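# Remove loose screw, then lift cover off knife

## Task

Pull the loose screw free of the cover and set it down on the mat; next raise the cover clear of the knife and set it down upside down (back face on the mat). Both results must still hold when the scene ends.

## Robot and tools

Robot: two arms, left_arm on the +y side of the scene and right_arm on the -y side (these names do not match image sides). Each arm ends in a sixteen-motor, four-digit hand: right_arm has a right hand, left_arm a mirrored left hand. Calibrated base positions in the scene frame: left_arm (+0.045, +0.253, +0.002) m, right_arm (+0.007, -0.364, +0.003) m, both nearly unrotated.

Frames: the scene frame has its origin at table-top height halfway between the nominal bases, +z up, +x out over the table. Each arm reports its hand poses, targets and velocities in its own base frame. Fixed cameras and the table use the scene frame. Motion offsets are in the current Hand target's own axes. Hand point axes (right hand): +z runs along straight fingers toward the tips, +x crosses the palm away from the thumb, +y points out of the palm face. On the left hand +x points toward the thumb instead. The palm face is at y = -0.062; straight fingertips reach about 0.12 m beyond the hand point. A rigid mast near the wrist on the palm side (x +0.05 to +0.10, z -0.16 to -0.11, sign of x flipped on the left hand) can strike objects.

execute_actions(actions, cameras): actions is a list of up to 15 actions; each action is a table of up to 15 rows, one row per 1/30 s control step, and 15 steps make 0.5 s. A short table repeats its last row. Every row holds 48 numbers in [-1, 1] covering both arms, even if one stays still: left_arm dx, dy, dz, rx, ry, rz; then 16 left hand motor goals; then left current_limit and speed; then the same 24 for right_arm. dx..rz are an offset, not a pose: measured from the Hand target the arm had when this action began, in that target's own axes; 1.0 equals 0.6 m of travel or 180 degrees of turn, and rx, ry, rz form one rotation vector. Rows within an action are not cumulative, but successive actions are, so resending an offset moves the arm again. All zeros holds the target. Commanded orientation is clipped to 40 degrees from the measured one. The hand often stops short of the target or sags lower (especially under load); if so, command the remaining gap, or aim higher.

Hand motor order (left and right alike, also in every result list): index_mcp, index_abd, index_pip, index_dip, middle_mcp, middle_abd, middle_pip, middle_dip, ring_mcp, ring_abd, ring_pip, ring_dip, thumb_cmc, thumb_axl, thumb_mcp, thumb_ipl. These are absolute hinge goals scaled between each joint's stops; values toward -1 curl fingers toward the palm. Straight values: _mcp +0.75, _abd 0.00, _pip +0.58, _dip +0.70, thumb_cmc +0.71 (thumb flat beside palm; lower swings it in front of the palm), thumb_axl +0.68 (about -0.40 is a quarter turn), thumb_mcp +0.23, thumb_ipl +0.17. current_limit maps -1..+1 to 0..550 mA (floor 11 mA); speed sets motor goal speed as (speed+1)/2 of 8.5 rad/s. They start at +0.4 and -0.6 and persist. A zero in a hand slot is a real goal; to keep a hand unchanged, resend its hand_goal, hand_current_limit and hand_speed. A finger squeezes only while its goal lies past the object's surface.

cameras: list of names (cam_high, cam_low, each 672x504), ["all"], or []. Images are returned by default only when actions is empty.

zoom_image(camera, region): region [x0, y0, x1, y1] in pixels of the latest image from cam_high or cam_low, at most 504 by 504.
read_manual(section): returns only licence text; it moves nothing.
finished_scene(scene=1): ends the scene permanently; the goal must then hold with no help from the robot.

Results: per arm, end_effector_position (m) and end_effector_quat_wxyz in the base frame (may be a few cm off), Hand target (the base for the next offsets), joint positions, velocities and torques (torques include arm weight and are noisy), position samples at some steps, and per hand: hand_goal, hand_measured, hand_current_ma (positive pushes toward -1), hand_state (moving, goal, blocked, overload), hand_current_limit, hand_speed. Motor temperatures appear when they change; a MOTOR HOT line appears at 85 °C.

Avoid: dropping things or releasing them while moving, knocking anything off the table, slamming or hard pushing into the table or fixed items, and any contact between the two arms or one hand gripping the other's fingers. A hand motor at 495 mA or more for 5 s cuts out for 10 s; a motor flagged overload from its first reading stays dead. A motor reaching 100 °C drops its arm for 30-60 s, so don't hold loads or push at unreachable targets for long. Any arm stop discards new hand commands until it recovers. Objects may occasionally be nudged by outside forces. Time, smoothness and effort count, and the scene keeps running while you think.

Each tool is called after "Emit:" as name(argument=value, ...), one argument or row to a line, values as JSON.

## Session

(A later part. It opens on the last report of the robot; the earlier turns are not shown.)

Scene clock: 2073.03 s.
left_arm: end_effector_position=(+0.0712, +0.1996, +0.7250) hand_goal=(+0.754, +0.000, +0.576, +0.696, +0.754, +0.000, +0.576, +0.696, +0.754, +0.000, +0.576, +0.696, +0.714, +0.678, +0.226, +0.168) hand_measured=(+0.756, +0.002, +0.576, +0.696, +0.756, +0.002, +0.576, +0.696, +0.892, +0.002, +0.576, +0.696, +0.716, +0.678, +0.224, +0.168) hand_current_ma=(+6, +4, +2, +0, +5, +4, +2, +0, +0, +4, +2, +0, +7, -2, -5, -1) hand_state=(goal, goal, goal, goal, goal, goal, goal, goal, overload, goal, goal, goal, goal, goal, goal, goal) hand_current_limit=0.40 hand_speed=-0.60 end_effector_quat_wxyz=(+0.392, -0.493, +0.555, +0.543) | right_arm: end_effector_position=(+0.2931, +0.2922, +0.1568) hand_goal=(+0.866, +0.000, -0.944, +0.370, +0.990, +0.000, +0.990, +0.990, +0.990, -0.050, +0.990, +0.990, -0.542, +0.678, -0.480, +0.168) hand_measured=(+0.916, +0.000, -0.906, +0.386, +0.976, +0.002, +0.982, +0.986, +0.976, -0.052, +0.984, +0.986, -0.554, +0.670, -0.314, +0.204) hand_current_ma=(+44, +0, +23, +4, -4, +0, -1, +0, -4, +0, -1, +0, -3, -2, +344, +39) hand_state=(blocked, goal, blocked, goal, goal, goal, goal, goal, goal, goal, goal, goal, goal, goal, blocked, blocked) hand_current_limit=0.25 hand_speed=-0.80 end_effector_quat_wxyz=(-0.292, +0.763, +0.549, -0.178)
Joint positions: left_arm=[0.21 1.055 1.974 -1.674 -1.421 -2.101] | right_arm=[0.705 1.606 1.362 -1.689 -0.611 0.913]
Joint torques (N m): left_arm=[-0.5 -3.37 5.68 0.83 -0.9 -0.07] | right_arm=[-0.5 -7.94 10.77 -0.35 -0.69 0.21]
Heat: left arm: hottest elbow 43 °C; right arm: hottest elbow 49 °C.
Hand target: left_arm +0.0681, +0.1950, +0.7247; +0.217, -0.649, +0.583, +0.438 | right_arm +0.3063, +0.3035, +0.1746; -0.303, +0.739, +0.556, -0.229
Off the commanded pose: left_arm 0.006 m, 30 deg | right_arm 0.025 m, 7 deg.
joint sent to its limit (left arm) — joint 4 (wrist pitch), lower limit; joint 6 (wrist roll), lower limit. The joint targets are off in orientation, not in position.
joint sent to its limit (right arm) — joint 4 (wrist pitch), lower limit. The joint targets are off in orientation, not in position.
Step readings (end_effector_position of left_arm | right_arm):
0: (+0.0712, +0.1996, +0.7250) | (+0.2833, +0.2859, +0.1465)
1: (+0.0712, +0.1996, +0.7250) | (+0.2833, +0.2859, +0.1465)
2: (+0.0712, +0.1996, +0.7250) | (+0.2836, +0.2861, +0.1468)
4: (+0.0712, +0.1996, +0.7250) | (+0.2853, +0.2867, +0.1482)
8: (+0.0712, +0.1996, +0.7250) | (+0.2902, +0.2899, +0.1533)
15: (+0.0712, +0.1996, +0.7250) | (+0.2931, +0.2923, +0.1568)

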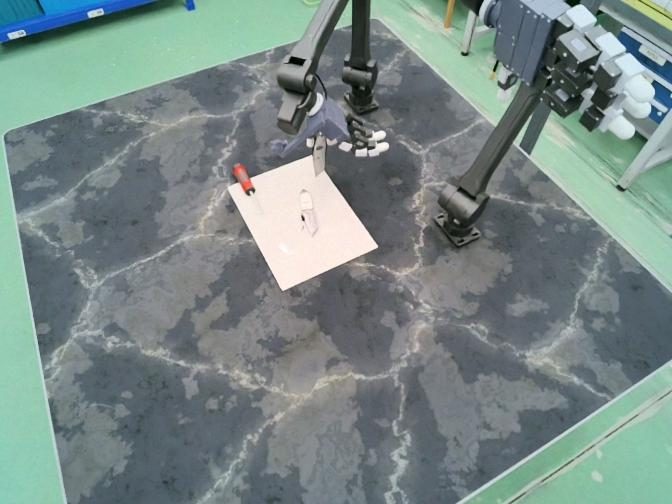

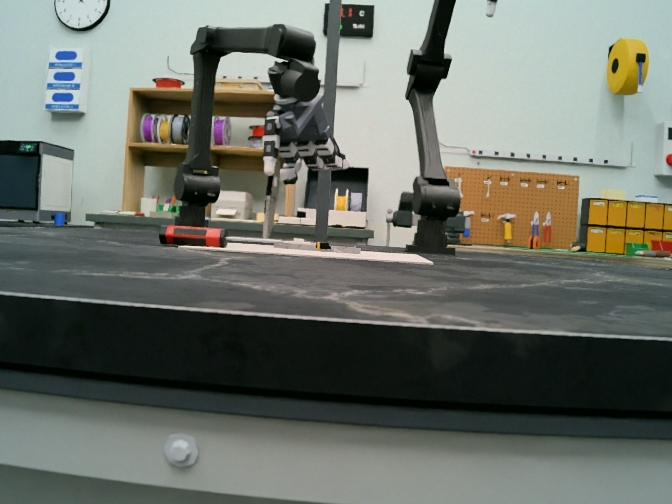

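Emit:
execute_actions(
  actions=[
    [[0,0,0,0,0,0,0.754,0,0.576,0.696,0.754,0,0.576,0.696,0.754,0,0.576,0.696,0.714,0.678,0.226,0.168,0.4,-0.6,0.01,0.008,0.0215,0,0,0,0.865,0,-0.945,0.37,0.99,0,0.99,0.99,0.99,-0.05,0.99,0.99,-0.543,0.677,-0.48,0.168,0.25,-0.8],[0,0,0,0,0,0,0.754,0,0.576,0.696,0.754,0,0.576,0.696,0.754,0,0.576,0.696,0.714,0.678,0.226,0.168,0.4,-0.6,0.02,0.016,0.043,0,0,0,0.865,0,-0.945,0.37,0.99,0,0.99,0.99,0.99,-0.05,0.99,0.99,-0.543,0.677,-0.48,0.168,0.25,-0.8],[0,0,0,0,0,0,0.754,0,0.576,0.696,0.754,0,0.576,0.696,0.754,0,0.576,0.696,0.714,0.678,0.226,0.168,0.4,-0.6,0.03,0.024,0.0645,0,0,0,0.865,0,-0.945,0.37,0.99,0,0.99,0.99,0.99,-0.05,0.99,0.99,-0.543,0.677,-0.48,0.168,0.25,-0.8],[0,0,0,0,0,0,0.754,0,0.576,0.696,0.754,0,0.576,0.696,0.754,0,0.576,0.696,0.714,0.678,0.226,0.168,0.4,-0.6,0.0405,0.0318,0.0862,0,0,0,0.865,0,-0.945,0.37,0.99,0,0.99,0.99,0.99,-0.05,0.99,0.99,-0.543,0.677,-0.48,0.168,0.25,-0.8]],
  ],
  cameras=["all"],
)

Emit:
zoom_image(
  camera="cam_low",
  region=[228, 135, 348, 255],
)

Emit:
zoom_image(
  camera="cam_high",
  region=[270, 140, 360, 230],
)

Scene clock: 2102.07 s.
left_arm: end_effector_position=(+0.0712, +0.1996, +0.7250) hand_goal=(+0.754, +0.000, +0.576, +0.696, +0.754, +0.000, +0.576, +0.696, +0.754, +0.000, +0.576, +0.696, +0.714, +0.678, +0.226, +0.168) hand_measured=(+0.756, +0.002, +0.576, +0.696, +0.756, +0.002, +0.576, +0.696, +0.892, +0.002, +0.576, +0.696, +0.716, +0.678, +0.224, +0.168) hand_current_ma=(+6, +4, +2, +0, +5, +4, +2, +0, +0, +4, +2, +0, +7, -2, -5, -1) hand_state=(goal, goal, goal, goal, goal, goal, goal, goal, overload, goal, goal, goal, goal, goal, goal, goal) hand_current_limit=0.40 hand_speed=-0.60 end_effector_quat_wxyz=(+0.392, -0.493, +0.555, +0.543) | right_arm: end_effector_position=(+0.2768, +0.3308, +0.1317) hand_goal=(+0.866, +0.000, -0.944, +0.370, +0.990, +0.000, +0.990, +0.990, +0.990, -0.050, +0.990, +0.990, -0.542, +0.678, -0.480, +0.168) hand_measured=(+0.928, +0.000, -0.920, +0.370, +0.976, +0.002, +0.984, +0.986, +0.976, -0.052, +0.984, +0.986, -0.574, +0.652, -0.314, +0.210) hand_current_ma=(+69, +0, +9, +0, -3, +0, -1, +0, -4, +0, -1, +0, -17, -16, +344, +48) hand_state=(blocked, goal, blocked, goal, goal, goal, goal, goal, goal, goal, goal, goal, blocked, blocked, blocked, blocked) hand_current_limit=0.25 hand_speed=-0.80 end_effector_quat_wxyz=(-0.305, +0.742, +0.556, -0.217)
Joint positions: left_arm=[0.21 1.055 1.974 -1.674 -1.421 -2.101] | right_arm=[0.776 1.707 1.407 -1.694 -0.661 0.915]
Joint torques (N m): left_arm=[-1.44 -2.67 5.78 0.8 -0.93 -0.07] | right_arm=[-2.02 -6.24 8.44 -0.28 -0.23 -0.11]
Motor temperatures (°C): left_arm=[28 29 43 28 32 28] | right_arm=[29 38 53 31 29 30]
Heat: left arm: hottest elbow 43 °C; right arm: hottest elbow 53 °C.
Hand target: left_arm +0.0681, +0.1950, +0.7247; +0.217, -0.649, +0.583, +0.438 | right_arm +0.2910, +0.3330, +0.1244; -0.303, +0.739, +0.556, -0.229
Off the commanded pose: left_arm 0.006 m, 30 deg | right_arm 0.016 m, 1 deg.
joint read past its limit (right arm) — joint 4 (wrist pitch), lower limit.
joint sent to its limit (left arm) — joint 4 (wrist pitch), lower limit; joint 6 (wrist roll), lower limit. The joint targets are off in orientation, not in position.
joint sent to its limit (right arm) — joint 4 (wrist pitch), lower limit. The joint targets still meet the commanded pose.
Step readings (end_effector_position of left_arm | right_arm):
0: (+0.0712, +0.1996, +0.7250) | (+0.2930, +0.2922, +0.1568)
1: (+0.0712, +0.1996, +0.7250) | (+0.2930, +0.2922, +0.1568)
2: (+0.0712, +0.1996, +0.7250) | (+0.2930, +0.2922, +0.1568)
4: (+0.0712, +0.1996, +0.7250) | (+0.2921, +0.2951, +0.1548)
8: (+0.0712, +0.1996, +0.7250) | (+0.2874, +0.3113, +0.1401)
15: (+0.0712, +0.1996, +0.7250) | (+0.2768, +0.3308, +0.1317)

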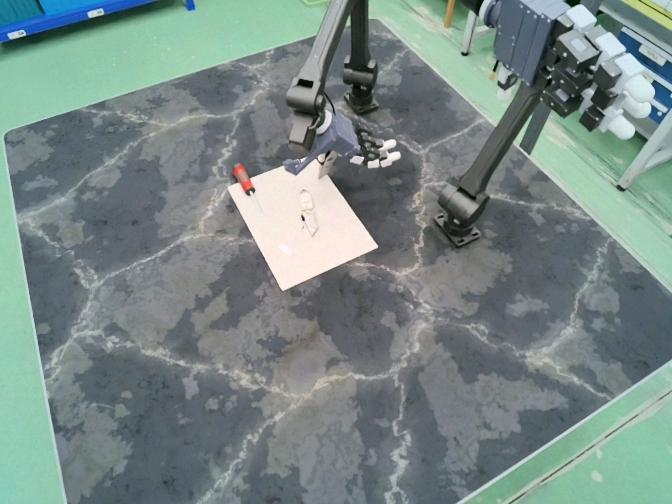

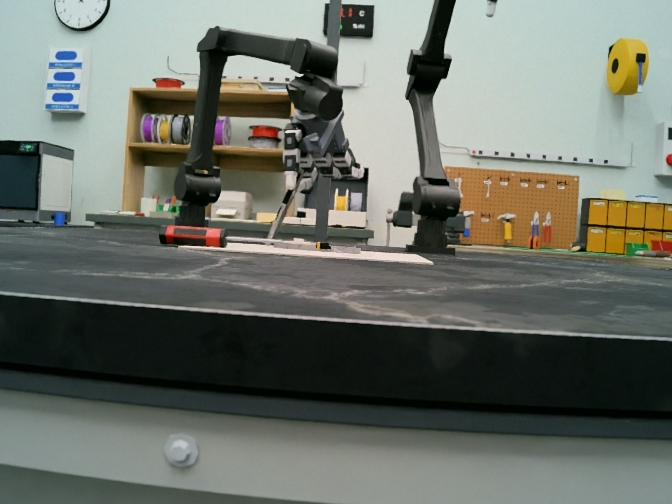

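Scaled by 4.200 from the camera's 672x504 image, which has a finer 960x720 frame.

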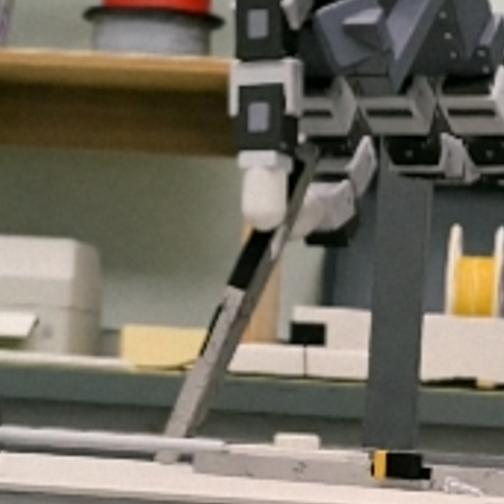

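Scaled by 5.600 from the camera's 672x504 image, which has a finer 960x720 frame.

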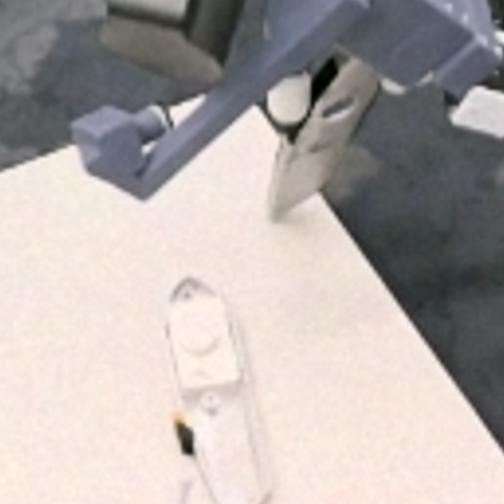

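Emit:
execute_actions(
  actions=[
    [[0,0,0,0,0,0,0.754,0,0.576,0.696,0.754,0,0.576,0.696,0.754,0,0.576,0.696,0.714,0.678,0.226,0.168,0.4,-0.6,0.013,0.015,0,0,0,0,0.865,0,-0.945,0.37,0.99,0,0.99,0.99,0.99,-0.05,0.99,0.99,-0.543,0.677,-0.48,0.168,0.25,-0.8],[0,0,0,0,0,0,0.754,0,0.576,0.696,0.754,0,0.576,0.696,0.754,0,0.576,0.696,0.714,0.678,0.226,0.168,0.4,-0.6,0.026,0.03,0,0,0,0,0.865,0,-0.945,0.37,0.99,0,0.99,0.99,0.99,-0.05,0.99,0.99,-0.543,0.677,-0.48,0.168,0.25,-0.8],[0,0,0,0,0,0,0.754,0,0.576,0.696,0.754,0,0.576,0.696,0.754,0,0.576,0.696,0.714,0.678,0.226,0.168,0.4,-0.6,0.039,0.045,0,0,0,0,0.865,0,-0.945,0.37,0.99,0,0.99,0.99,0.99,-0.05,0.99,0.99,-0.543,0.677,-0.48,0.168,0.25,-0.8],[0,0,0,0,0,0,0.754,0,0.576,0.696,0.754,0,0.576,0.696,0.754,0,0.576,0.696,0.714,0.678,0.226,0.168,0.4,-0.6,0.0526,0.06,0.0013,0,0,0,0.865,0,-0.945,0.37,0.99,0,0.99,0.99,0.99,-0.05,0.99,0.99,-0.543,0.677,-0.48,0.168,0.25,-0.8]],
  ],
  cameras=["all"],
)

Emit:
zoom_image(
  camera="cam_low",
  region=[238, 155, 338, 255],
)

Emit:
zoom_image(
  camera="cam_high",
  region=[270, 140, 360, 230],
)

Scene clock: 2121.77 s.
left_arm: end_effector_position=(+0.0712, +0.1996, +0.7250) hand_goal=(+0.754, +0.000, +0.576, +0.696, +0.754, +0.000, +0.576, +0.696, +0.754, +0.000, +0.576, +0.696, +0.714, +0.678, +0.226, +0.168) hand_measured=(+0.756, +0.002, +0.576, +0.696, +0.756, +0.002, +0.576, +0.696, +0.892, +0.002, +0.576, +0.696, +0.716, +0.678, +0.224, +0.168) hand_current_ma=(+6, +4, +2, +0, +5, +4, +2, +0, +0, +4, +2, +0, +7, -2, -5, -1) hand_state=(goal, goal, goal, goal, goal, goal, goal, goal, overload, goal, goal, goal, goal, goal, goal, goal) hand_current_limit=0.40 hand_speed=-0.60 end_effector_quat_wxyz=(+0.392, -0.493, +0.555, +0.543) | right_arm: end_effector_position=(+0.3066, +0.3607, +0.1080) hand_goal=(+0.866, +0.000, -0.944, +0.370, +0.990, +0.000, +0.990, +0.990, +0.990, -0.050, +0.990, +0.990, -0.542, +0.678, -0.480, +0.168) hand_measured=(+0.932, +0.006, -0.928, +0.358, +0.976, +0.002, +0.984, +0.986, +0.976, -0.052, +0.984, +0.986, -0.584, +0.642, -0.314, +0.210) hand_current_ma=(+79, +0, +4, -3, -3, +0, -1, +0, -4, +0, -1, +0, -28, -30, +344, +49) hand_state=(blocked, goal, goal, goal, goal, goal, goal, goal, goal, goal, goal, goal, blocked, blocked, blocked, blocked) hand_current_limit=0.25 hand_speed=-0.80 end_effector_quat_wxyz=(-0.309, +0.736, +0.561, -0.221)
Joint positions: left_arm=[0.21 1.055 1.974 -1.674 -1.421 -2.101] | right_arm=[0.774 1.837 1.519 -1.694 -0.665 0.888]
Joint torques (N m): left_arm=[-0.44 -2.96 5.63 0.9 -0.91 -0.05] | right_arm=[-2.96 -8.12 8.08 -0.31 0.11 -0.05]
Heat: left arm: hottest elbow 43 °C; right arm: hottest elbow 52 °C.
Hand target: left_arm +0.0681, +0.1950, +0.7247; +0.217, -0.649, +0.583, +0.438 | right_arm +0.3240, +0.3564, +0.0986; -0.303, +0.739, +0.556, -0.229
Off the commanded pose: left_arm 0.006 m, 30 deg | right_arm 0.020 m, 1 deg.
joint read past its limit (right arm) — joint 4 (wrist pitch), lower limit.
joint sent to its limit (left arm) — joint 4 (wrist pitch), lower limit; joint 6 (wrist roll), lower limit. The joint targets are off in orientation, not in position.
joint sent to its limit (right arm) — joint 4 (wrist pitch), lower limit. The joint targets still meet the commanded pose.
Step readings (end_effector_position of left_arm | right_arm):
0: (+0.0712, +0.1996, +0.7250) | (+0.2768, +0.3308, +0.1317)
1: (+0.0712, +0.1996, +0.7250) | (+0.2769, +0.3309, +0.1319)
2: (+0.0712, +0.1996, +0.7250) | (+0.2772, +0.3313, +0.1318)
4: (+0.0712, +0.1996, +0.7250) | (+0.2809, +0.3349, +0.1307)
8: (+0.0712, +0.1996, +0.7250) | (+0.2973, +0.3520, +0.1220)
15: (+0.0712, +0.1996, +0.7250) | (+0.3064, +0.3604, +0.1078)

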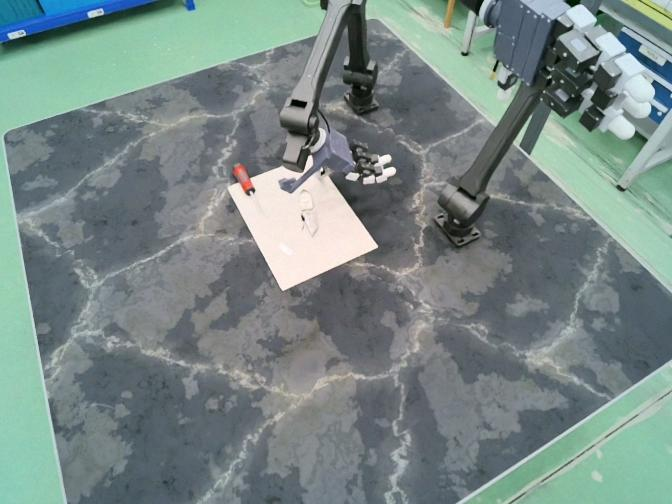

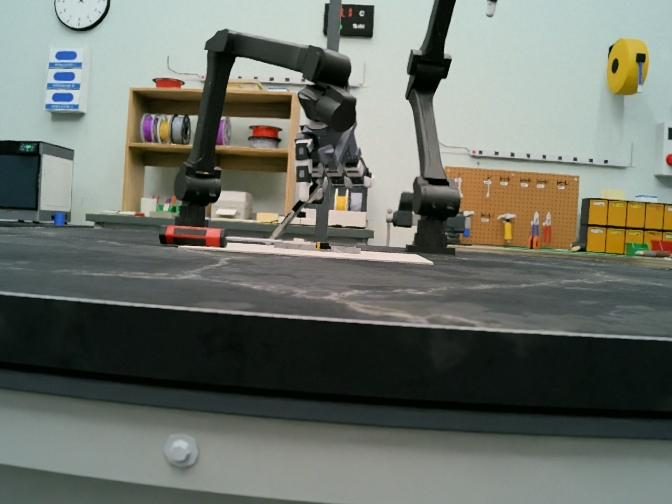

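Scaled by 5.040 from the camera's 672x504 image, which has a finer 960x720 frame.

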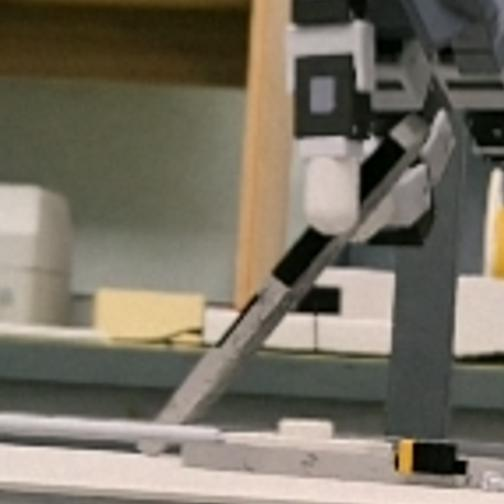

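Scaled by 5.600 from the camera's 672x504 image, which has a finer 960x720 frame.

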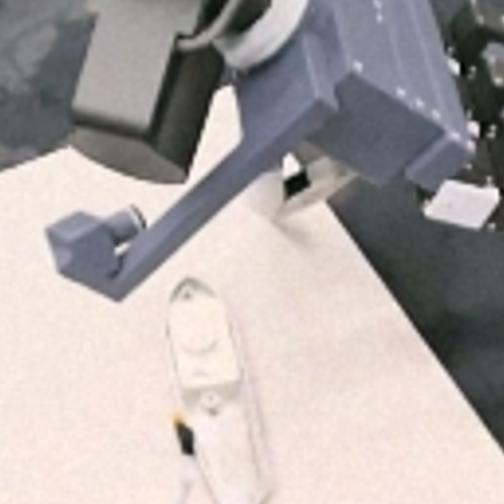

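Emit:
execute_actions(
  actions=[
    [[0,0,0,0,0,0,0.754,0,0.576,0.696,0.754,0,0.576,0.696,0.754,0,0.576,0.696,0.714,0.678,0.226,0.168,0.4,-0.6,0.018,0.015,0.012,0,0,0,0.865,0,-0.945,0.37,0.99,0,0.99,0.99,0.99,-0.05,0.99,0.99,-0.543,0.677,-0.48,0.168,0.25,-0.8],[0,0,0,0,0,0,0.754,0,0.576,0.696,0.754,0,0.576,0.696,0.754,0,0.576,0.696,0.714,0.678,0.226,0.168,0.4,-0.6,0.035,0.03,0.027,0,0,0,0.865,0,-0.945,0.37,0.99,0,0.99,0.99,0.99,-0.05,0.99,0.99,-0.543,0.677,-0.48,0.168,0.25,-0.8],[0,0,0,0,0,0,0.754,0,0.576,0.696,0.754,0,0.576,0.696,0.754,0,0.576,0.696,0.714,0.678,0.226,0.168,0.4,-0.6,0.047,0.045,0.042,0,0,0,0.865,0,-0.945,0.37,0.99,0,0.99,0.99,0.99,-0.05,0.99,0.99,-0.543,0.677,-0.48,0.168,0.25,-0.8],[0,0,0,0,0,0,0.754,0,0.576,0.696,0.754,0,0.576,0.696,0.754,0,0.576,0.696,0.714,0.678,0.226,0.168,0.4,-0.6,0.0581,0.0605,0.0574,0,0,0,0.865,0,-0.945,0.37,0.99,0,0.99,0.99,0.99,-0.05,0.99,0.99,-0.543,0.677,-0.48,0.168,0.25,-0.8]],
  ],
  cameras=["all"],
)

Emit:
zoom_image(
  camera="cam_low",
  region=[238, 155, 338, 255],
)

Emit:
zoom_image(
  camera="cam_high",
  region=[270, 140, 360, 230],
)

Scene clock: 2140.27 s.
left_arm: end_effector_position=(+0.0712, +0.1996, +0.7250) hand_goal=(+0.754, +0.000, +0.576, +0.696, +0.754, +0.000, +0.576, +0.696, +0.754, +0.000, +0.576, +0.696, +0.714, +0.678, +0.226, +0.168) hand_measured=(+0.756, +0.002, +0.576, +0.696, +0.756, +0.002, +0.576, +0.696, +0.892, +0.002, +0.576, +0.696, +0.716, +0.678, +0.224, +0.168) hand_current_ma=(+6, +4, +2, +0, +5, +4, +2, +0, +0, +4, +2, +0, +7, -2, -5, -1) hand_state=(goal, goal, goal, goal, goal, goal, goal, goal, overload, goal, goal, goal, goal, goal, goal, goal) hand_current_limit=0.40 hand_speed=-0.60 end_effector_quat_wxyz=(+0.392, -0.493, +0.555, +0.543) | right_arm: end_effector_position=(+0.3201, +0.3722, +0.0306) hand_goal=(+0.866, +0.000, -0.944, +0.370, +0.990, +0.000, +0.990, +0.990, +0.990, -0.050, +0.990, +0.990, -0.542, +0.678, -0.480, +0.168) hand_measured=(+0.934, +0.000, -0.910, +0.382, +0.976, +0.002, +0.984, +0.986, +0.976, -0.052, +0.984, +0.986, -0.570, +0.652, -0.318, +0.210) hand_current_ma=(+80, +0, +19, +2, -3, +0, -1, +0, -4, +0, -1, +0, -14, -16, +344, +49) hand_state=(blocked, goal, blocked, goal, goal, goal, goal, goal, goal, goal, goal, goal, blocked, blocked, blocked, blocked) hand_current_limit=0.25 hand_speed=-0.80 end_effector_quat_wxyz=(-0.301, +0.738, +0.547, -0.257)
Joint positions: left_arm=[0.21 1.055 1.974 -1.674 -1.421 -2.101] | right_arm=[0.774 2.012 1.552 -1.631 -0.659 0.888]
Joint torques (N m): left_arm=[-1.03 -3.25 5.61 0.88 -0.9 -0.04] | right_arm=[-0.32 -12.98 9.54 -0.23 -0.76 0.17]
Heat: left arm: hottest elbow 43 °C; right arm: hottest elbow 51 °C.
Hand target: left_arm +0.0681, +0.1950, +0.7247; +0.217, -0.649, +0.583, +0.438 | right_arm +0.3352, +0.3894, +0.0486; -0.303, +0.739, +0.556, -0.228
Off the commanded pose: left_arm 0.006 m, 30 deg | right_arm 0.029 m, 3 deg.
joint sent to its limit (left arm) — joint 4 (wrist pitch), lower limit; joint 6 (wrist roll), lower limit. The joint targets are off in orientation, not in position.
Step readings (end_effector_position of left_arm | right_arm):
0: (+0.0712, +0.1996, +0.7250) | (+0.3066, +0.3607, +0.1080)
1: (+0.0712, +0.1996, +0.7250) | (+0.3066, +0.3607, +0.1080)
2: (+0.0712, +0.1996, +0.7250) | (+0.3070, +0.3610, +0.1078)
4: (+0.0712, +0.1996, +0.7250) | (+0.3097, +0.3644, +0.1051)
8: (+0.0712, +0.1996, +0.7250) | (+0.3202, +0.3735, +0.0775)
15: (+0.0712, +0.1996, +0.7250) | (+0.3190, +0.3711, +0.0298)

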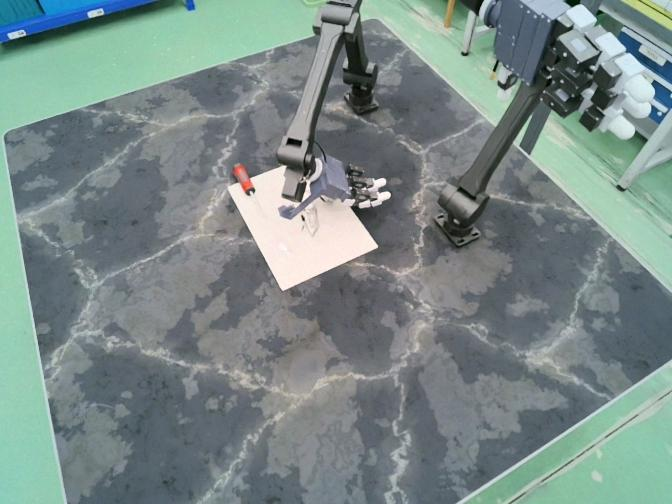

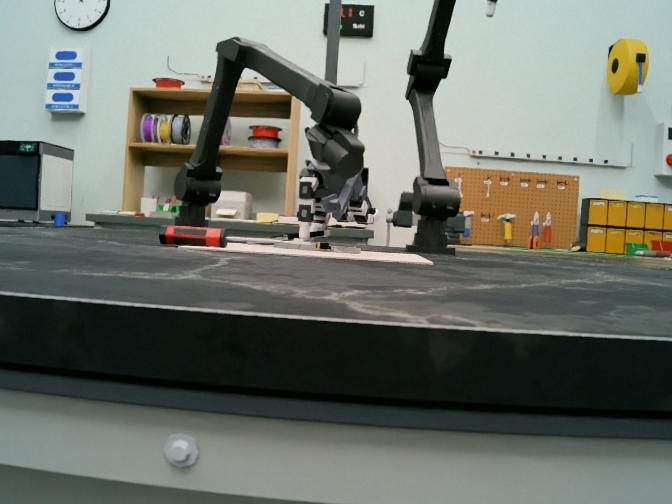

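Scaled by 5.040 from the camera's 672x504 image, which has a finer 960x720 frame.

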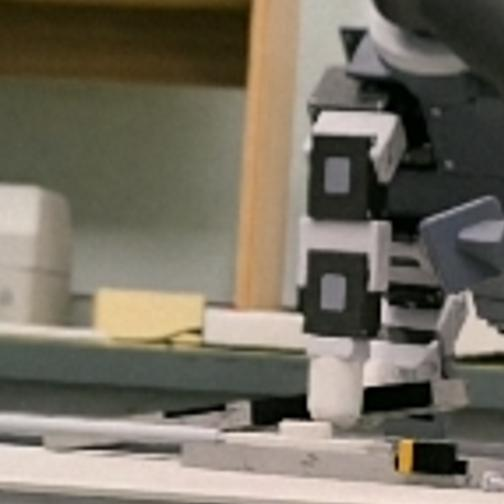

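Scaled by 5.600 from the camera's 672x504 image, which has a finer 960x720 frame.

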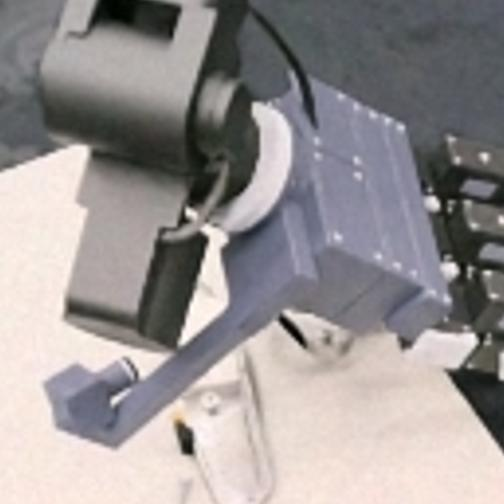

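Emit:
execute_actions(
  actions=[
    [[0,0,0,0,0,0,0.754,0,0.576,0.696,0.754,0,0.576,0.696,0.754,0,0.576,0.696,0.714,0.678,0.226,0.168,0.4,-0.6,0,0.005,0.005,0,0,0,0.865,0,-0.945,0.37,0.99,0,0.99,0.99,0.99,-0.05,0.99,0.99,-0.543,0.677,-0.48,0.168,0.25,-0.8],[0,0,0,0,0,0,0.754,0,0.576,0.696,0.754,0,0.576,0.696,0.754,0,0.576,0.696,0.714,0.678,0.226,0.168,0.4,-0.6,0,0.0094,0.0094,0,0,0,0.865,0,-0.945,0.37,0.99,0,0.99,0.99,0.99,-0.05,0.99,0.99,-0.543,0.677,-0.48,0.168,0.25,-0.8]],
  ],
  cameras=[],
)

Scene clock: 2156.00 s.
left_arm: end_effector_position=(+0.0712, +0.1996, +0.7250) hand_goal=(+0.754, +0.000, +0.576, +0.696, +0.754, +0.000, +0.576, +0.696, +0.754, +0.000, +0.576, +0.696, +0.714, +0.678, +0.226, +0.168) hand_measured=(+0.756, +0.002, +0.576, +0.696, +0.756, +0.002, +0.576, +0.696, +0.892, +0.002, +0.576, +0.696, +0.716, +0.678, +0.224, +0.168) hand_current_ma=(+6, +4, +2, +0, +5, +4, +2, +0, +0, +4, +2, +0, +7, -2, -5, -1) hand_state=(goal, goal, goal, goal, goal, goal, goal, goal, overload, goal, goal, goal, goal, goal, goal, goal) hand_current_limit=0.40 hand_speed=-0.60 end_effector_quat_wxyz=(+0.392, -0.493, +0.555, +0.543) | right_arm: end_effector_position=(+0.3223, +0.3743, +0.0294) hand_goal=(+0.866, +0.000, -0.944, +0.370, +0.990, +0.000, +0.990, +0.990, +0.990, -0.050, +0.990, +0.990, -0.542, +0.678, -0.480, +0.168) hand_measured=(+0.934, +0.000, -0.910, +0.382, +0.976, +0.002, +0.984, +0.986, +0.976, -0.052, +0.984, +0.986, -0.568, +0.654, -0.318, +0.210) hand_current_ma=(+80, +0, +20, +2, -3, +0, -1, +0, -4, +0, -1, +0, -12, -14, +344, +49) hand_state=(blocked, goal, blocked, goal, goal, goal, goal, goal, goal, goal, goal, goal, blocked, blocked, blocked, blocked) hand_current_limit=0.25 hand_speed=-0.80 end_effector_quat_wxyz=(-0.302, +0.737, +0.549, -0.252)
Joint positions: left_arm=[0.21 1.055 1.974 -1.674 -1.421 -2.101] | right_arm=[0.774 2.012 1.552 -1.618 -0.659 0.888]
Joint torques (N m): left_arm=[-0.97 -2.49 5.61 0.91 -0.92 -0.02] | right_arm=[-0.26 -12.28 9.02 -0.06 -0.75 0.16]
Heat: left arm: hottest elbow 43 °C; right arm: hottest elbow 52 °C.
Hand target: left_arm +0.0681, +0.1950, +0.7247; +0.217, -0.649, +0.583, +0.438 | right_arm +0.3353, +0.3894, +0.0406; -0.303, +0.739, +0.556, -0.228
Off the commanded pose: left_arm 0.006 m, 30 deg | right_arm 0.023 m, 3 deg.
joint sent to its limit (left arm) — joint 4 (wrist pitch), lower limit; joint 6 (wrist roll), lower limit. The joint targets are off in orientation, not in position.
Step readings (end_effector_position of left_arm | right_arm):
0: (+0.0712, +0.1996, +0.7250) | (+0.3201, +0.3722, +0.0306)
1: (+0.0712, +0.1996, +0.7250) | (+0.3201, +0.3722, +0.0306)
2: (+0.0712, +0.1996, +0.7250) | (+0.3201, +0.3722, +0.0306)
4: (+0.0712, +0.1996, +0.7250) | (+0.3206, +0.3726, +0.0303)
8: (+0.0712, +0.1996, +0.7250) | (+0.3217, +0.3738, +0.0297)
15: (+0.0712, +0.1996, +0.7250) | (+0.3223, +0.3743, +0.0294)
No camera images: "cameras" was empty.

Emit:
execute_actions(
  actions=[
    [[0,0,0,0,0,0,0.754,0,0.576,0.696,0.754,0,0.576,0.696,0.754,0,0.576,0.696,0.714,0.678,0.226,0.168,0.4,-0.6,0,0.005,0.005,0,0,0,0.865,0,-0.945,0.37,0.99,0,0.99,0.99,0.99,-0.05,0.99,0.99,-0.543,0.677,-0.48,0.168,0.25,-0.8],[0,0,0,0,0,0,0.754,0,0.576,0.696,0.754,0,0.576,0.696,0.754,0,0.576,0.696,0.714,0.678,0.226,0.168,0.4,-0.6,0,0.0094,0.0094,0,0,0,0.865,0,-0.945,0.37,0.99,0,0.99,0.99,0.99,-0.05,0.99,0.99,-0.543,0.677,-0.48,0.168,0.25,-0.8]],
  ],
  cameras=["all"],
)

Emit:
zoom_image(
  camera="cam_low",
  region=[238, 195, 358, 265],
)

Emit:
zoom_image(
  camera="cam_high",
  region=[270, 140, 360, 230],
)

Scene clock: 2167.53 s.
left_arm: end_effector_position=(+0.0712, +0.1996, +0.7250) hand_goal=(+0.754, +0.000, +0.576, +0.696, +0.754, +0.000, +0.576, +0.696, +0.754, +0.000, +0.576, +0.696, +0.714, +0.678, +0.226, +0.168) hand_measured=(+0.756, +0.002, +0.576, +0.696, +0.756, +0.002, +0.576, +0.696, +0.892, +0.002, +0.576, +0.696, +0.716, +0.678, +0.224, +0.168) hand_current_ma=(+6, +4, +2, +0, +5, +4, +2, +0, +0, +4, +2, +0, +7, -2, -5, -1) hand_state=(goal, goal, goal, goal, goal, goal, goal, goal, overload, goal, goal, goal, goal, goal, goal, goal) hand_current_limit=0.40 hand_speed=-0.60 end_effector_quat_wxyz=(+0.392, -0.493, +0.555, +0.543) | right_arm: end_effector_position=(+0.3254, +0.3773, +0.0278) hand_goal=(+0.866, +0.000, -0.944, +0.370, +0.990, +0.000, +0.990, +0.990, +0.990, -0.050, +0.990, +0.990, -0.542, +0.678, -0.480, +0.168) hand_measured=(+0.934, +0.000, -0.908, +0.382, +0.976, +0.002, +0.984, +0.986, +0.976, -0.052, +0.984, +0.986, -0.566, +0.656, -0.318, +0.210) hand_current_ma=(+80, +0, +21, +2, -3, +0, -1, +0, -4, +0, -1, +0, -10, -12, +344, +49) hand_state=(blocked, goal, blocked, goal, goal, goal, goal, goal, goal, goal, goal, goal, blocked, blocked, blocked, blocked) hand_current_limit=0.25 hand_speed=-0.80 end_effector_quat_wxyz=(-0.303, +0.737, +0.553, -0.244)
Joint positions: left_arm=[0.21 1.055 1.974 -1.674 -1.421 -2.101] | right_arm=[0.774 2.012 1.552 -1.601 -0.659 0.888]
Joint torques (N m): left_arm=[-0.32 -2.67 5.56 0.98 -0.87 -0.08] | right_arm=[-0.32 -11.58 8.51 -0.01 -0.75 0.16]
Heat: left arm: hottest elbow 43 °C; right arm: hottest elbow 52 °C.
Hand target: left_arm +0.0681, +0.1950, +0.7247; +0.217, -0.649, +0.583, +0.438 | right_arm +0.3354, +0.3894, +0.0326; -0.303, +0.739, +0.556, -0.228
Off the commanded pose: left_arm 0.006 m, 30 deg | right_arm 0.016 m, 2 deg.
joint sent to its limit (left arm) — joint 4 (wrist pitch), lower limit; joint 6 (wrist roll), lower limit. The joint targets are off in orientation, not in position.
Step readings (end_effector_position of left_arm | right_arm):
0: (+0.0712, +0.1996, +0.7250) | (+0.3223, +0.3743, +0.0294)
1: (+0.0712, +0.1996, +0.7250) | (+0.3223, +0.3743, +0.0294)
2: (+0.0712, +0.1996, +0.7250) | (+0.3224, +0.3744, +0.0293)
4: (+0.0712, +0.1996, +0.7250) | (+0.3233, +0.3753, +0.0289)
8: (+0.0712, +0.1996, +0.7250) | (+0.3248, +0.3767, +0.0281)
15: (+0.0712, +0.1996, +0.7250) | (+0.3253, +0.3772, +0.0278)

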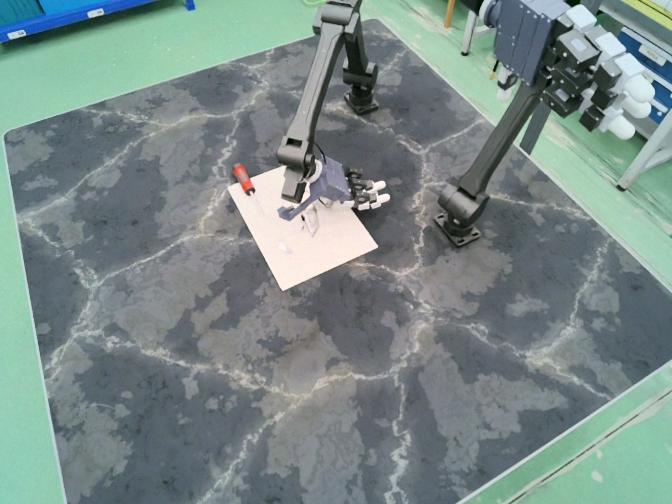

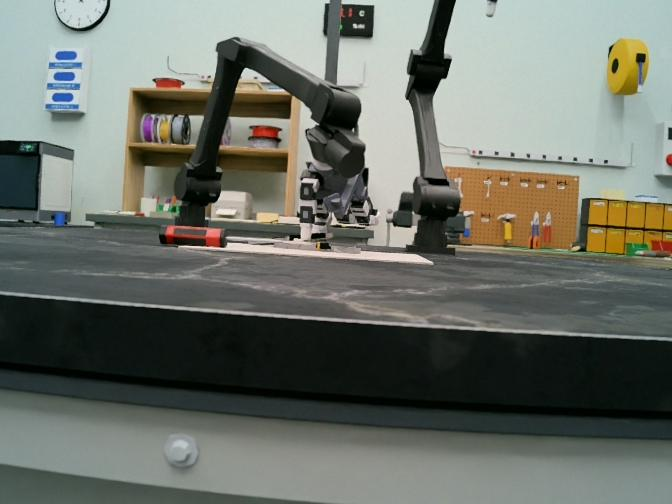

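Scaled by 4.200 from the camera's 672x504 image, which has a finer 960x720 frame.

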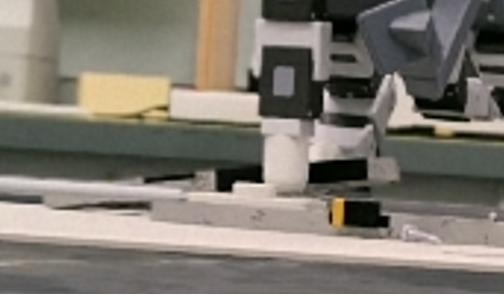

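Scaled by 5.600 from the camera's 672x504 image, which has a finer 960x720 frame.

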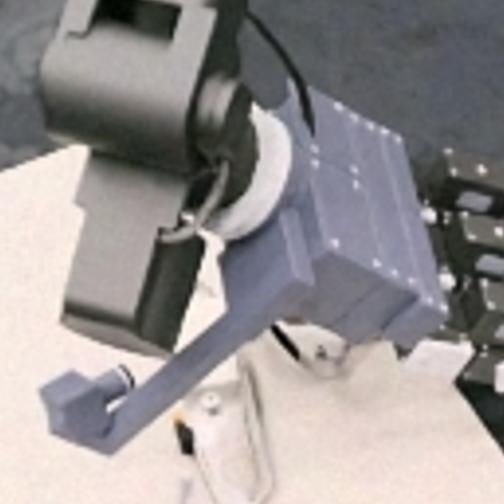

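Emit:
execute_actions(
  actions=[
    [[0,0,0,0,0,0,0.754,0,0.576,0.696,0.754,0,0.576,0.696,0.754,0,0.576,0.696,0.714,0.678,0.226,0.168,0.4,-0.6,-0.005,-0.009,0.0136,0,0,0,0.865,0,-0.945,0.37,0.99,0,0.99,0.99,0.99,-0.05,0.99,0.99,-0.543,0.677,-0.48,0.168,0.25,-0.8],[0,0,0,0,0,0,0.754,0,0.576,0.696,0.754,0,0.576,0.696,0.754,0,0.576,0.696,0.714,0.678,0.226,0.168,0.4,-0.6,-0.0097,-0.0178,0.0272,0,0,0,0.865,0,-0.945,0.37,0.99,0,0.99,0.99,0.99,-0.05,0.99,0.99,-0.543,0.677,-0.48,0.168,0.25,-0.8]],
  ],
  cameras=[],
)

Scene clock: 2180.60 s.
left_arm: end_effector_position=(+0.0712, +0.1996, +0.7250) hand_goal=(+0.754, +0.000, +0.576, +0.696, +0.754, +0.000, +0.576, +0.696, +0.754, +0.000, +0.576, +0.696, +0.714, +0.678, +0.226, +0.168) hand_measured=(+0.756, +0.002, +0.576, +0.696, +0.756, +0.002, +0.576, +0.696, +0.892, +0.002, +0.576, +0.696, +0.716, +0.678, +0.224, +0.168) hand_current_ma=(+6, +4, +2, +0, +5, +4, +2, +0, +0, +4, +2, +0, +7, -2, -5, -1) hand_state=(goal, goal, goal, goal, goal, goal, goal, goal, overload, goal, goal, goal, goal, goal, goal, goal) hand_current_limit=0.40 hand_speed=-0.60 end_effector_quat_wxyz=(+0.392, -0.493, +0.555, +0.543) | right_arm: end_effector_position=(+0.3157, +0.3864, +0.0184) hand_goal=(+0.866, +0.000, -0.944, +0.370, +0.990, +0.000, +0.990, +0.990, +0.990, -0.050, +0.990, +0.990, -0.542, +0.678, -0.480, +0.168) hand_measured=(+0.934, -0.002, -0.908, +0.382, +0.976, +0.002, +0.984, +0.986, +0.976, -0.052, +0.984, +0.986, -0.566, +0.656, -0.318, +0.210) hand_current_ma=(+80, +0, +21, +3, -3, +0, -1, +0, -4, +0, -1, +0, -10, -11, +344, +49) hand_state=(blocked, goal, blocked, goal, goal, goal, goal, goal, goal, goal, goal, goal, blocked, blocked, blocked, blocked) hand_current_limit=0.25 hand_speed=-0.80 end_effector_quat_wxyz=(-0.302, +0.736, +0.557, -0.239)
Joint positions: left_arm=[0.21 1.055 1.974 -1.674 -1.421 -2.101] | right_arm=[0.799 2.012 1.529 -1.552 -0.666 0.911]
Joint torques (N m): left_arm=[-0.56 -3.14 5.56 0.83 -0.88 -0.07] | right_arm=[-0.32 -13.92 5.56 -0.03 -0.9 0.22]
Heat: left arm: hottest elbow 43 °C; right arm: hottest elbow 51 °C.
Hand target: left_arm +0.0681, +0.1950, +0.7247; +0.217, -0.649, +0.583, +0.438 | right_arm +0.3154, +0.3890, +0.0285; -0.303, +0.739, +0.556, -0.229
Off the commanded pose: left_arm 0.006 m, 30 deg | right_arm 0.010 m, 1 deg.
joint sent to its limit (left arm) — joint 4 (wrist pitch), lower limit; joint 6 (wrist roll), lower limit. The joint targets are off in orientation, not in position.
Step readings (end_effector_position of left_arm | right_arm):
0: (+0.0712, +0.1996, +0.7250) | (+0.3254, +0.3773, +0.0278)
1: (+0.0712, +0.1996, +0.7250) | (+0.3254, +0.3773, +0.0278)
2: (+0.0712, +0.1996, +0.7250) | (+0.3256, +0.3778, +0.0276)
4: (+0.0712, +0.1996, +0.7250) | (+0.3267, +0.3807, +0.0266)
8: (+0.0712, +0.1996, +0.7250) | (+0.3235, +0.3848, +0.0224)
15: (+0.0712, +0.1996, +0.7250) | (+0.3155, +0.3864, +0.0185)
No camera images: "cameras" was empty.

Emit:
execute_actions(
  actions=[],
)

Emit:
zoom_image(
  camera="cam_low",
  region=[238, 195, 358, 265],
)

Emit:
zoom_image(
  camera="cam_high",
  region=[270, 150, 360, 240],
)

Scene clock: 2184.67 s.
left_arm: end_effector_position=(+0.0712, +0.1996, +0.7250) hand_goal=(+0.754, +0.000, +0.576, +0.696, +0.754, +0.000, +0.576, +0.696, +0.754, +0.000, +0.576, +0.696, +0.714, +0.678, +0.226, +0.168) hand_measured=(+0.756, +0.002, +0.576, +0.696, +0.756, +0.002, +0.576, +0.696, +0.892, +0.002, +0.576, +0.696, +0.716, +0.678, +0.224, +0.168) hand_current_ma=(+6, +4, +2, +0, +5, +4, +2, +0, +0, +4, +2, +0, +7, -2, -5, -1) hand_state=(goal, goal, goal, goal, goal, goal, goal, goal, overload, goal, goal, goal, goal, goal, goal, goal) hand_current_limit=0.40 hand_speed=-0.60 end_effector_quat_wxyz=(+0.392, -0.493, +0.555, +0.543) | right_arm: end_effector_position=(+0.3157, +0.3864, +0.0184) hand_goal=(+0.866, +0.000, -0.944, +0.370, +0.990, +0.000, +0.990, +0.990, +0.990, -0.050, +0.990, +0.990, -0.542, +0.678, -0.480, +0.168) hand_measured=(+0.934, -0.002, -0.908, +0.382, +0.976, +0.002, +0.984, +0.986, +0.976, -0.052, +0.984, +0.986, -0.566, +0.656, -0.318, +0.210) hand_current_ma=(+80, +0, +21, +3, -3, +0, -1, +0, -4, +0, -1, +0, -10, -11, +344, +49) hand_state=(blocked, goal, blocked, goal, goal, goal, goal, goal, goal, goal, goal, goal, blocked, blocked, blocked, blocked) hand_current_limit=0.25 hand_speed=-0.80 end_effector_quat_wxyz=(-0.302, +0.736, +0.557, -0.239)
Joint positions: left_arm=[0.21 1.055 1.974 -1.674 -1.421 -2.101] | right_arm=[0.799 2.012 1.529 -1.552 -0.666 0.911]
Joint velocities: within noise
Joint torques (N m): left_arm=[-0.97 -3.43 5.55 0.55 -0.92 -0.03] | right_arm=[-0.26 -13.98 5.56 -0.02 -0.9 0.22]
Motor temperatures (°C): left_arm=[28 29 43 28 32 28] | right_arm=[29 40 50 31 29 30]
Heat: left arm: hottest elbow 43 °C; right arm: hottest elbow 50 °C.
Hand target: left_arm +0.0681, +0.1950, +0.7247; +0.217, -0.649, +0.583, +0.438 | right_arm +0.3153, +0.3889, +0.0285; -0.303, +0.739, +0.556, -0.229
Off the commanded pose: left_arm 0.006 m, 30 deg | right_arm 0.010 m, 1 deg.

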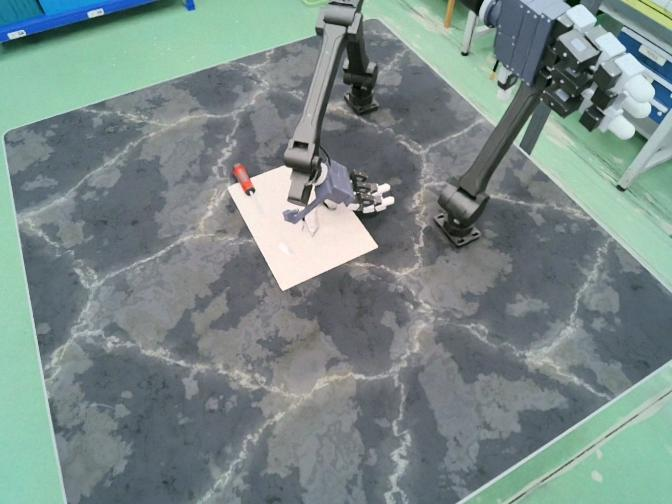

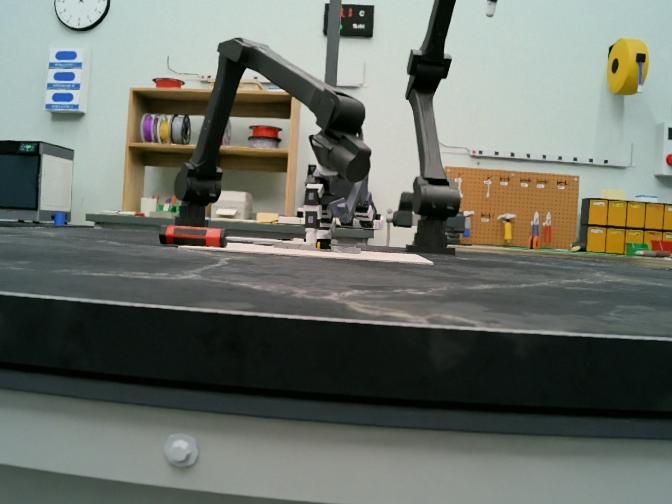

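Scaled by 4.200 from the camera's 672x504 image, which has a finer 960x720 frame.

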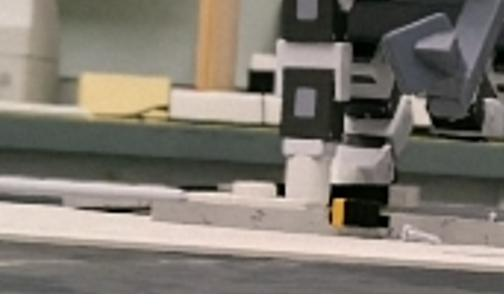

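Scaled by 5.600 from the camera's 672x504 image, which has a finer 960x720 frame.

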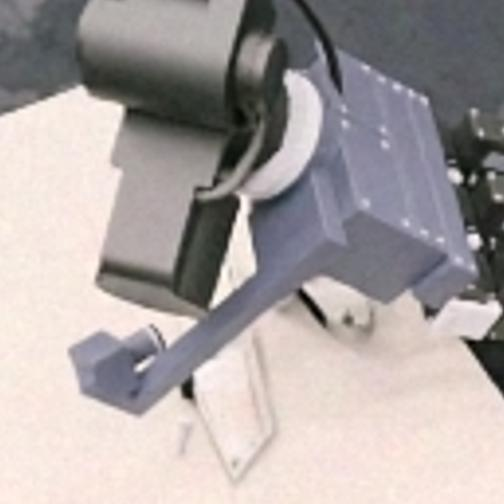

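Emit:
execute_actions(
  actions=[
    [[0,0,0,0,0,0,0.754,0,0.576,0.696,0.754,0,0.576,0.696,0.754,0,0.576,0.696,0.714,0.678,0.226,0.168,0.4,-0.6,0,0,0,0,0,0,0.92,0,-0.92,0.38,0.99,0,0.99,0.99,0.99,-0.05,0.99,0.99,-0.55,0.67,-0.33,0.168,0.25,-0.9]],
    [[0,0,0,0,0,0,0.754,0,0.576,0.696,0.754,0,0.576,0.696,0.754,0,0.576,0.696,0.714,0.678,0.226,0.168,0.4,-0.6,0,0,0,0,0,0,0.93,0,-0.91,0.38,0.99,0,0.99,0.99,0.99,-0.05,0.99,0.99,-0.55,0.67,-0.27,0.168,0.25,-0.9]],
  ],
  cameras=["all"],
)

Emit:
zoom_image(
  camera="cam_low",
  region=[238, 195, 358, 265],
)

Emit:
zoom_image(
  camera="cam_high",
  region=[270, 150, 360, 240],
)

Scene clock: 2201.63 s.
left_arm: end_effector_position=(+0.0712, +0.1996, +0.7250) hand_goal=(+0.754, +0.000, +0.576, +0.696, +0.754, +0.000, +0.576, +0.696, +0.754, +0.000, +0.576, +0.696, +0.714, +0.678, +0.226, +0.168) hand_measured=(+0.756, +0.002, +0.576, +0.696, +0.756, +0.002, +0.576, +0.696, +0.892, +0.002, +0.576, +0.696, +0.716, +0.678, +0.224, +0.168) hand_current_ma=(+6, +4, +2, +0, +5, +4, +2, +0, +0, +4, +2, +0, +7, -2, -5, -1) hand_state=(goal, goal, goal, goal, goal, goal, goal, goal, overload, goal, goal, goal, goal, goal, goal, goal) hand_current_limit=0.40 hand_speed=-0.60 end_effector_quat_wxyz=(+0.392, -0.493, +0.555, +0.543) | right_arm: end_effector_position=(+0.3155, +0.3864, +0.0185) hand_goal=(+0.930, +0.000, -0.910, +0.380, +0.990, +0.000, +0.990, +0.990, +0.990, -0.050, +0.990, +0.990, -0.550, +0.670, -0.270, +0.168) hand_measured=(+0.928, -0.002, -0.904, +0.384, +0.976, +0.002, +0.984, +0.986, +0.976, -0.052, +0.984, +0.986, -0.554, +0.668, -0.272, +0.170) hand_current_ma=(+0, +0, +1, +0, -3, +0, -1, +0, -4, +0, -1, +0, +0, +0, +0, +0) hand_state=(goal, goal, goal, goal, goal, goal, goal, goal, goal, goal, goal, goal, goal, goal, goal, goal) hand_current_limit=0.25 hand_speed=-0.90 end_effector_quat_wxyz=(-0.303, +0.736, +0.556, -0.239)
Joint positions: left_arm=[0.21 1.055 1.974 -1.674 -1.421 -2.101] | right_arm=[0.799 2.012 1.529 -1.552 -0.667 0.913]
Joint torques (N m): left_arm=[-0.79 -2.61 5.53 0.79 -0.93 -0.06] | right_arm=[-0.32 -13.98 5.56 -0.01 -0.86 0.21]
Heat: left arm: hottest elbow 43 °C; right arm: hottest elbow 49 °C.
Hand target: left_arm +0.0681, +0.1950, +0.7247; +0.217, -0.649, +0.583, +0.438 | right_arm +0.3153, +0.3890, +0.0285; -0.303, +0.739, +0.556, -0.229
Off the commanded pose: left_arm 0.006 m, 30 deg | right_arm 0.010 m, 1 deg.
joint sent to its limit (left arm) — joint 4 (wrist pitch), lower limit; joint 6 (wrist roll), lower limit. The joint targets are off in orientation, not in position.
Step readings (end_effector_position of left_arm | right_arm):
0: (+0.0712, +0.1996, +0.7250) | (+0.3157, +0.3864, +0.0184)
1: (+0.0712, +0.1996, +0.7250) | (+0.3157, +0.3864, +0.0184)
2: (+0.0712, +0.1996, +0.7250) | (+0.3156, +0.3865, +0.0184)
4: (+0.0712, +0.1996, +0.7250) | (+0.3156, +0.3865, +0.0184)
8: (+0.0712, +0.1996, +0.7250) | (+0.3156, +0.3865, +0.0184)
15: (+0.0712, +0.1996, +0.7250) | (+0.3156, +0.3865, +0.0184)
16: (+0.0712, +0.1996, +0.7250) | (+0.3156, +0.3865, +0.0184)
17: (+0.0712, +0.1996, +0.7250) | (+0.3156, +0.3865, +0.0184)
19: (+0.0712, +0.1996, +0.7250) | (+0.3156, +0.3865, +0.0184)
23: (+0.0712, +0.1996, +0.7250) | (+0.3155, +0.3865, +0.0185)
30: (+0.0712, +0.1996, +0.7250) | (+0.3155, +0.3864, +0.0185)

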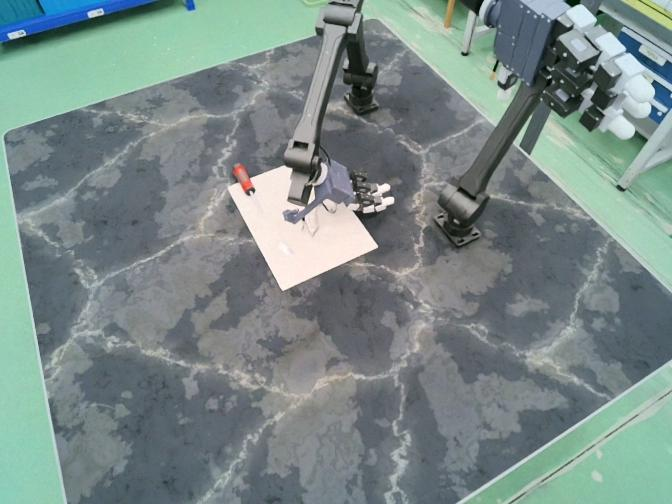

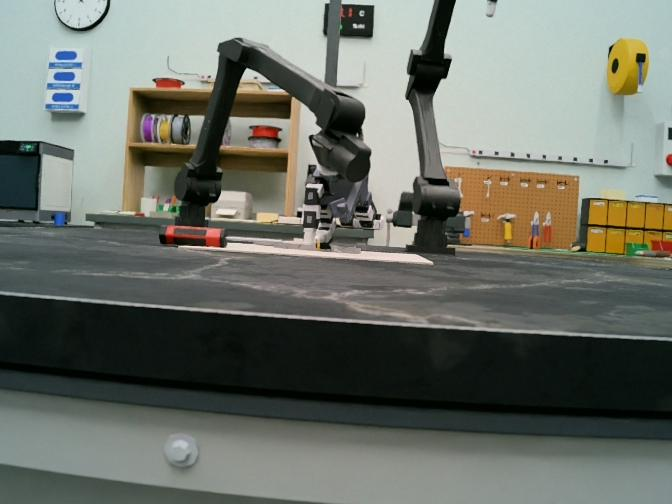

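Scaled by 4.200 from the camera's 672x504 image, which has a finer 960x720 frame.

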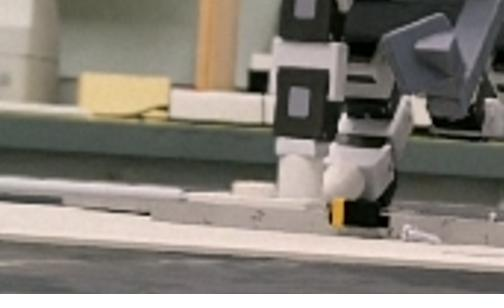

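Scaled by 5.600 from the camera's 672x504 image, which has a finer 960x720 frame.

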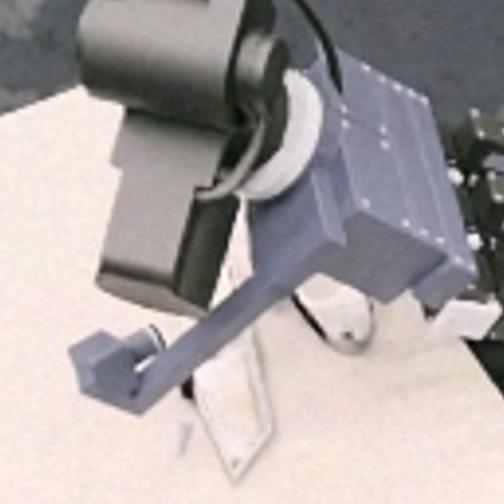

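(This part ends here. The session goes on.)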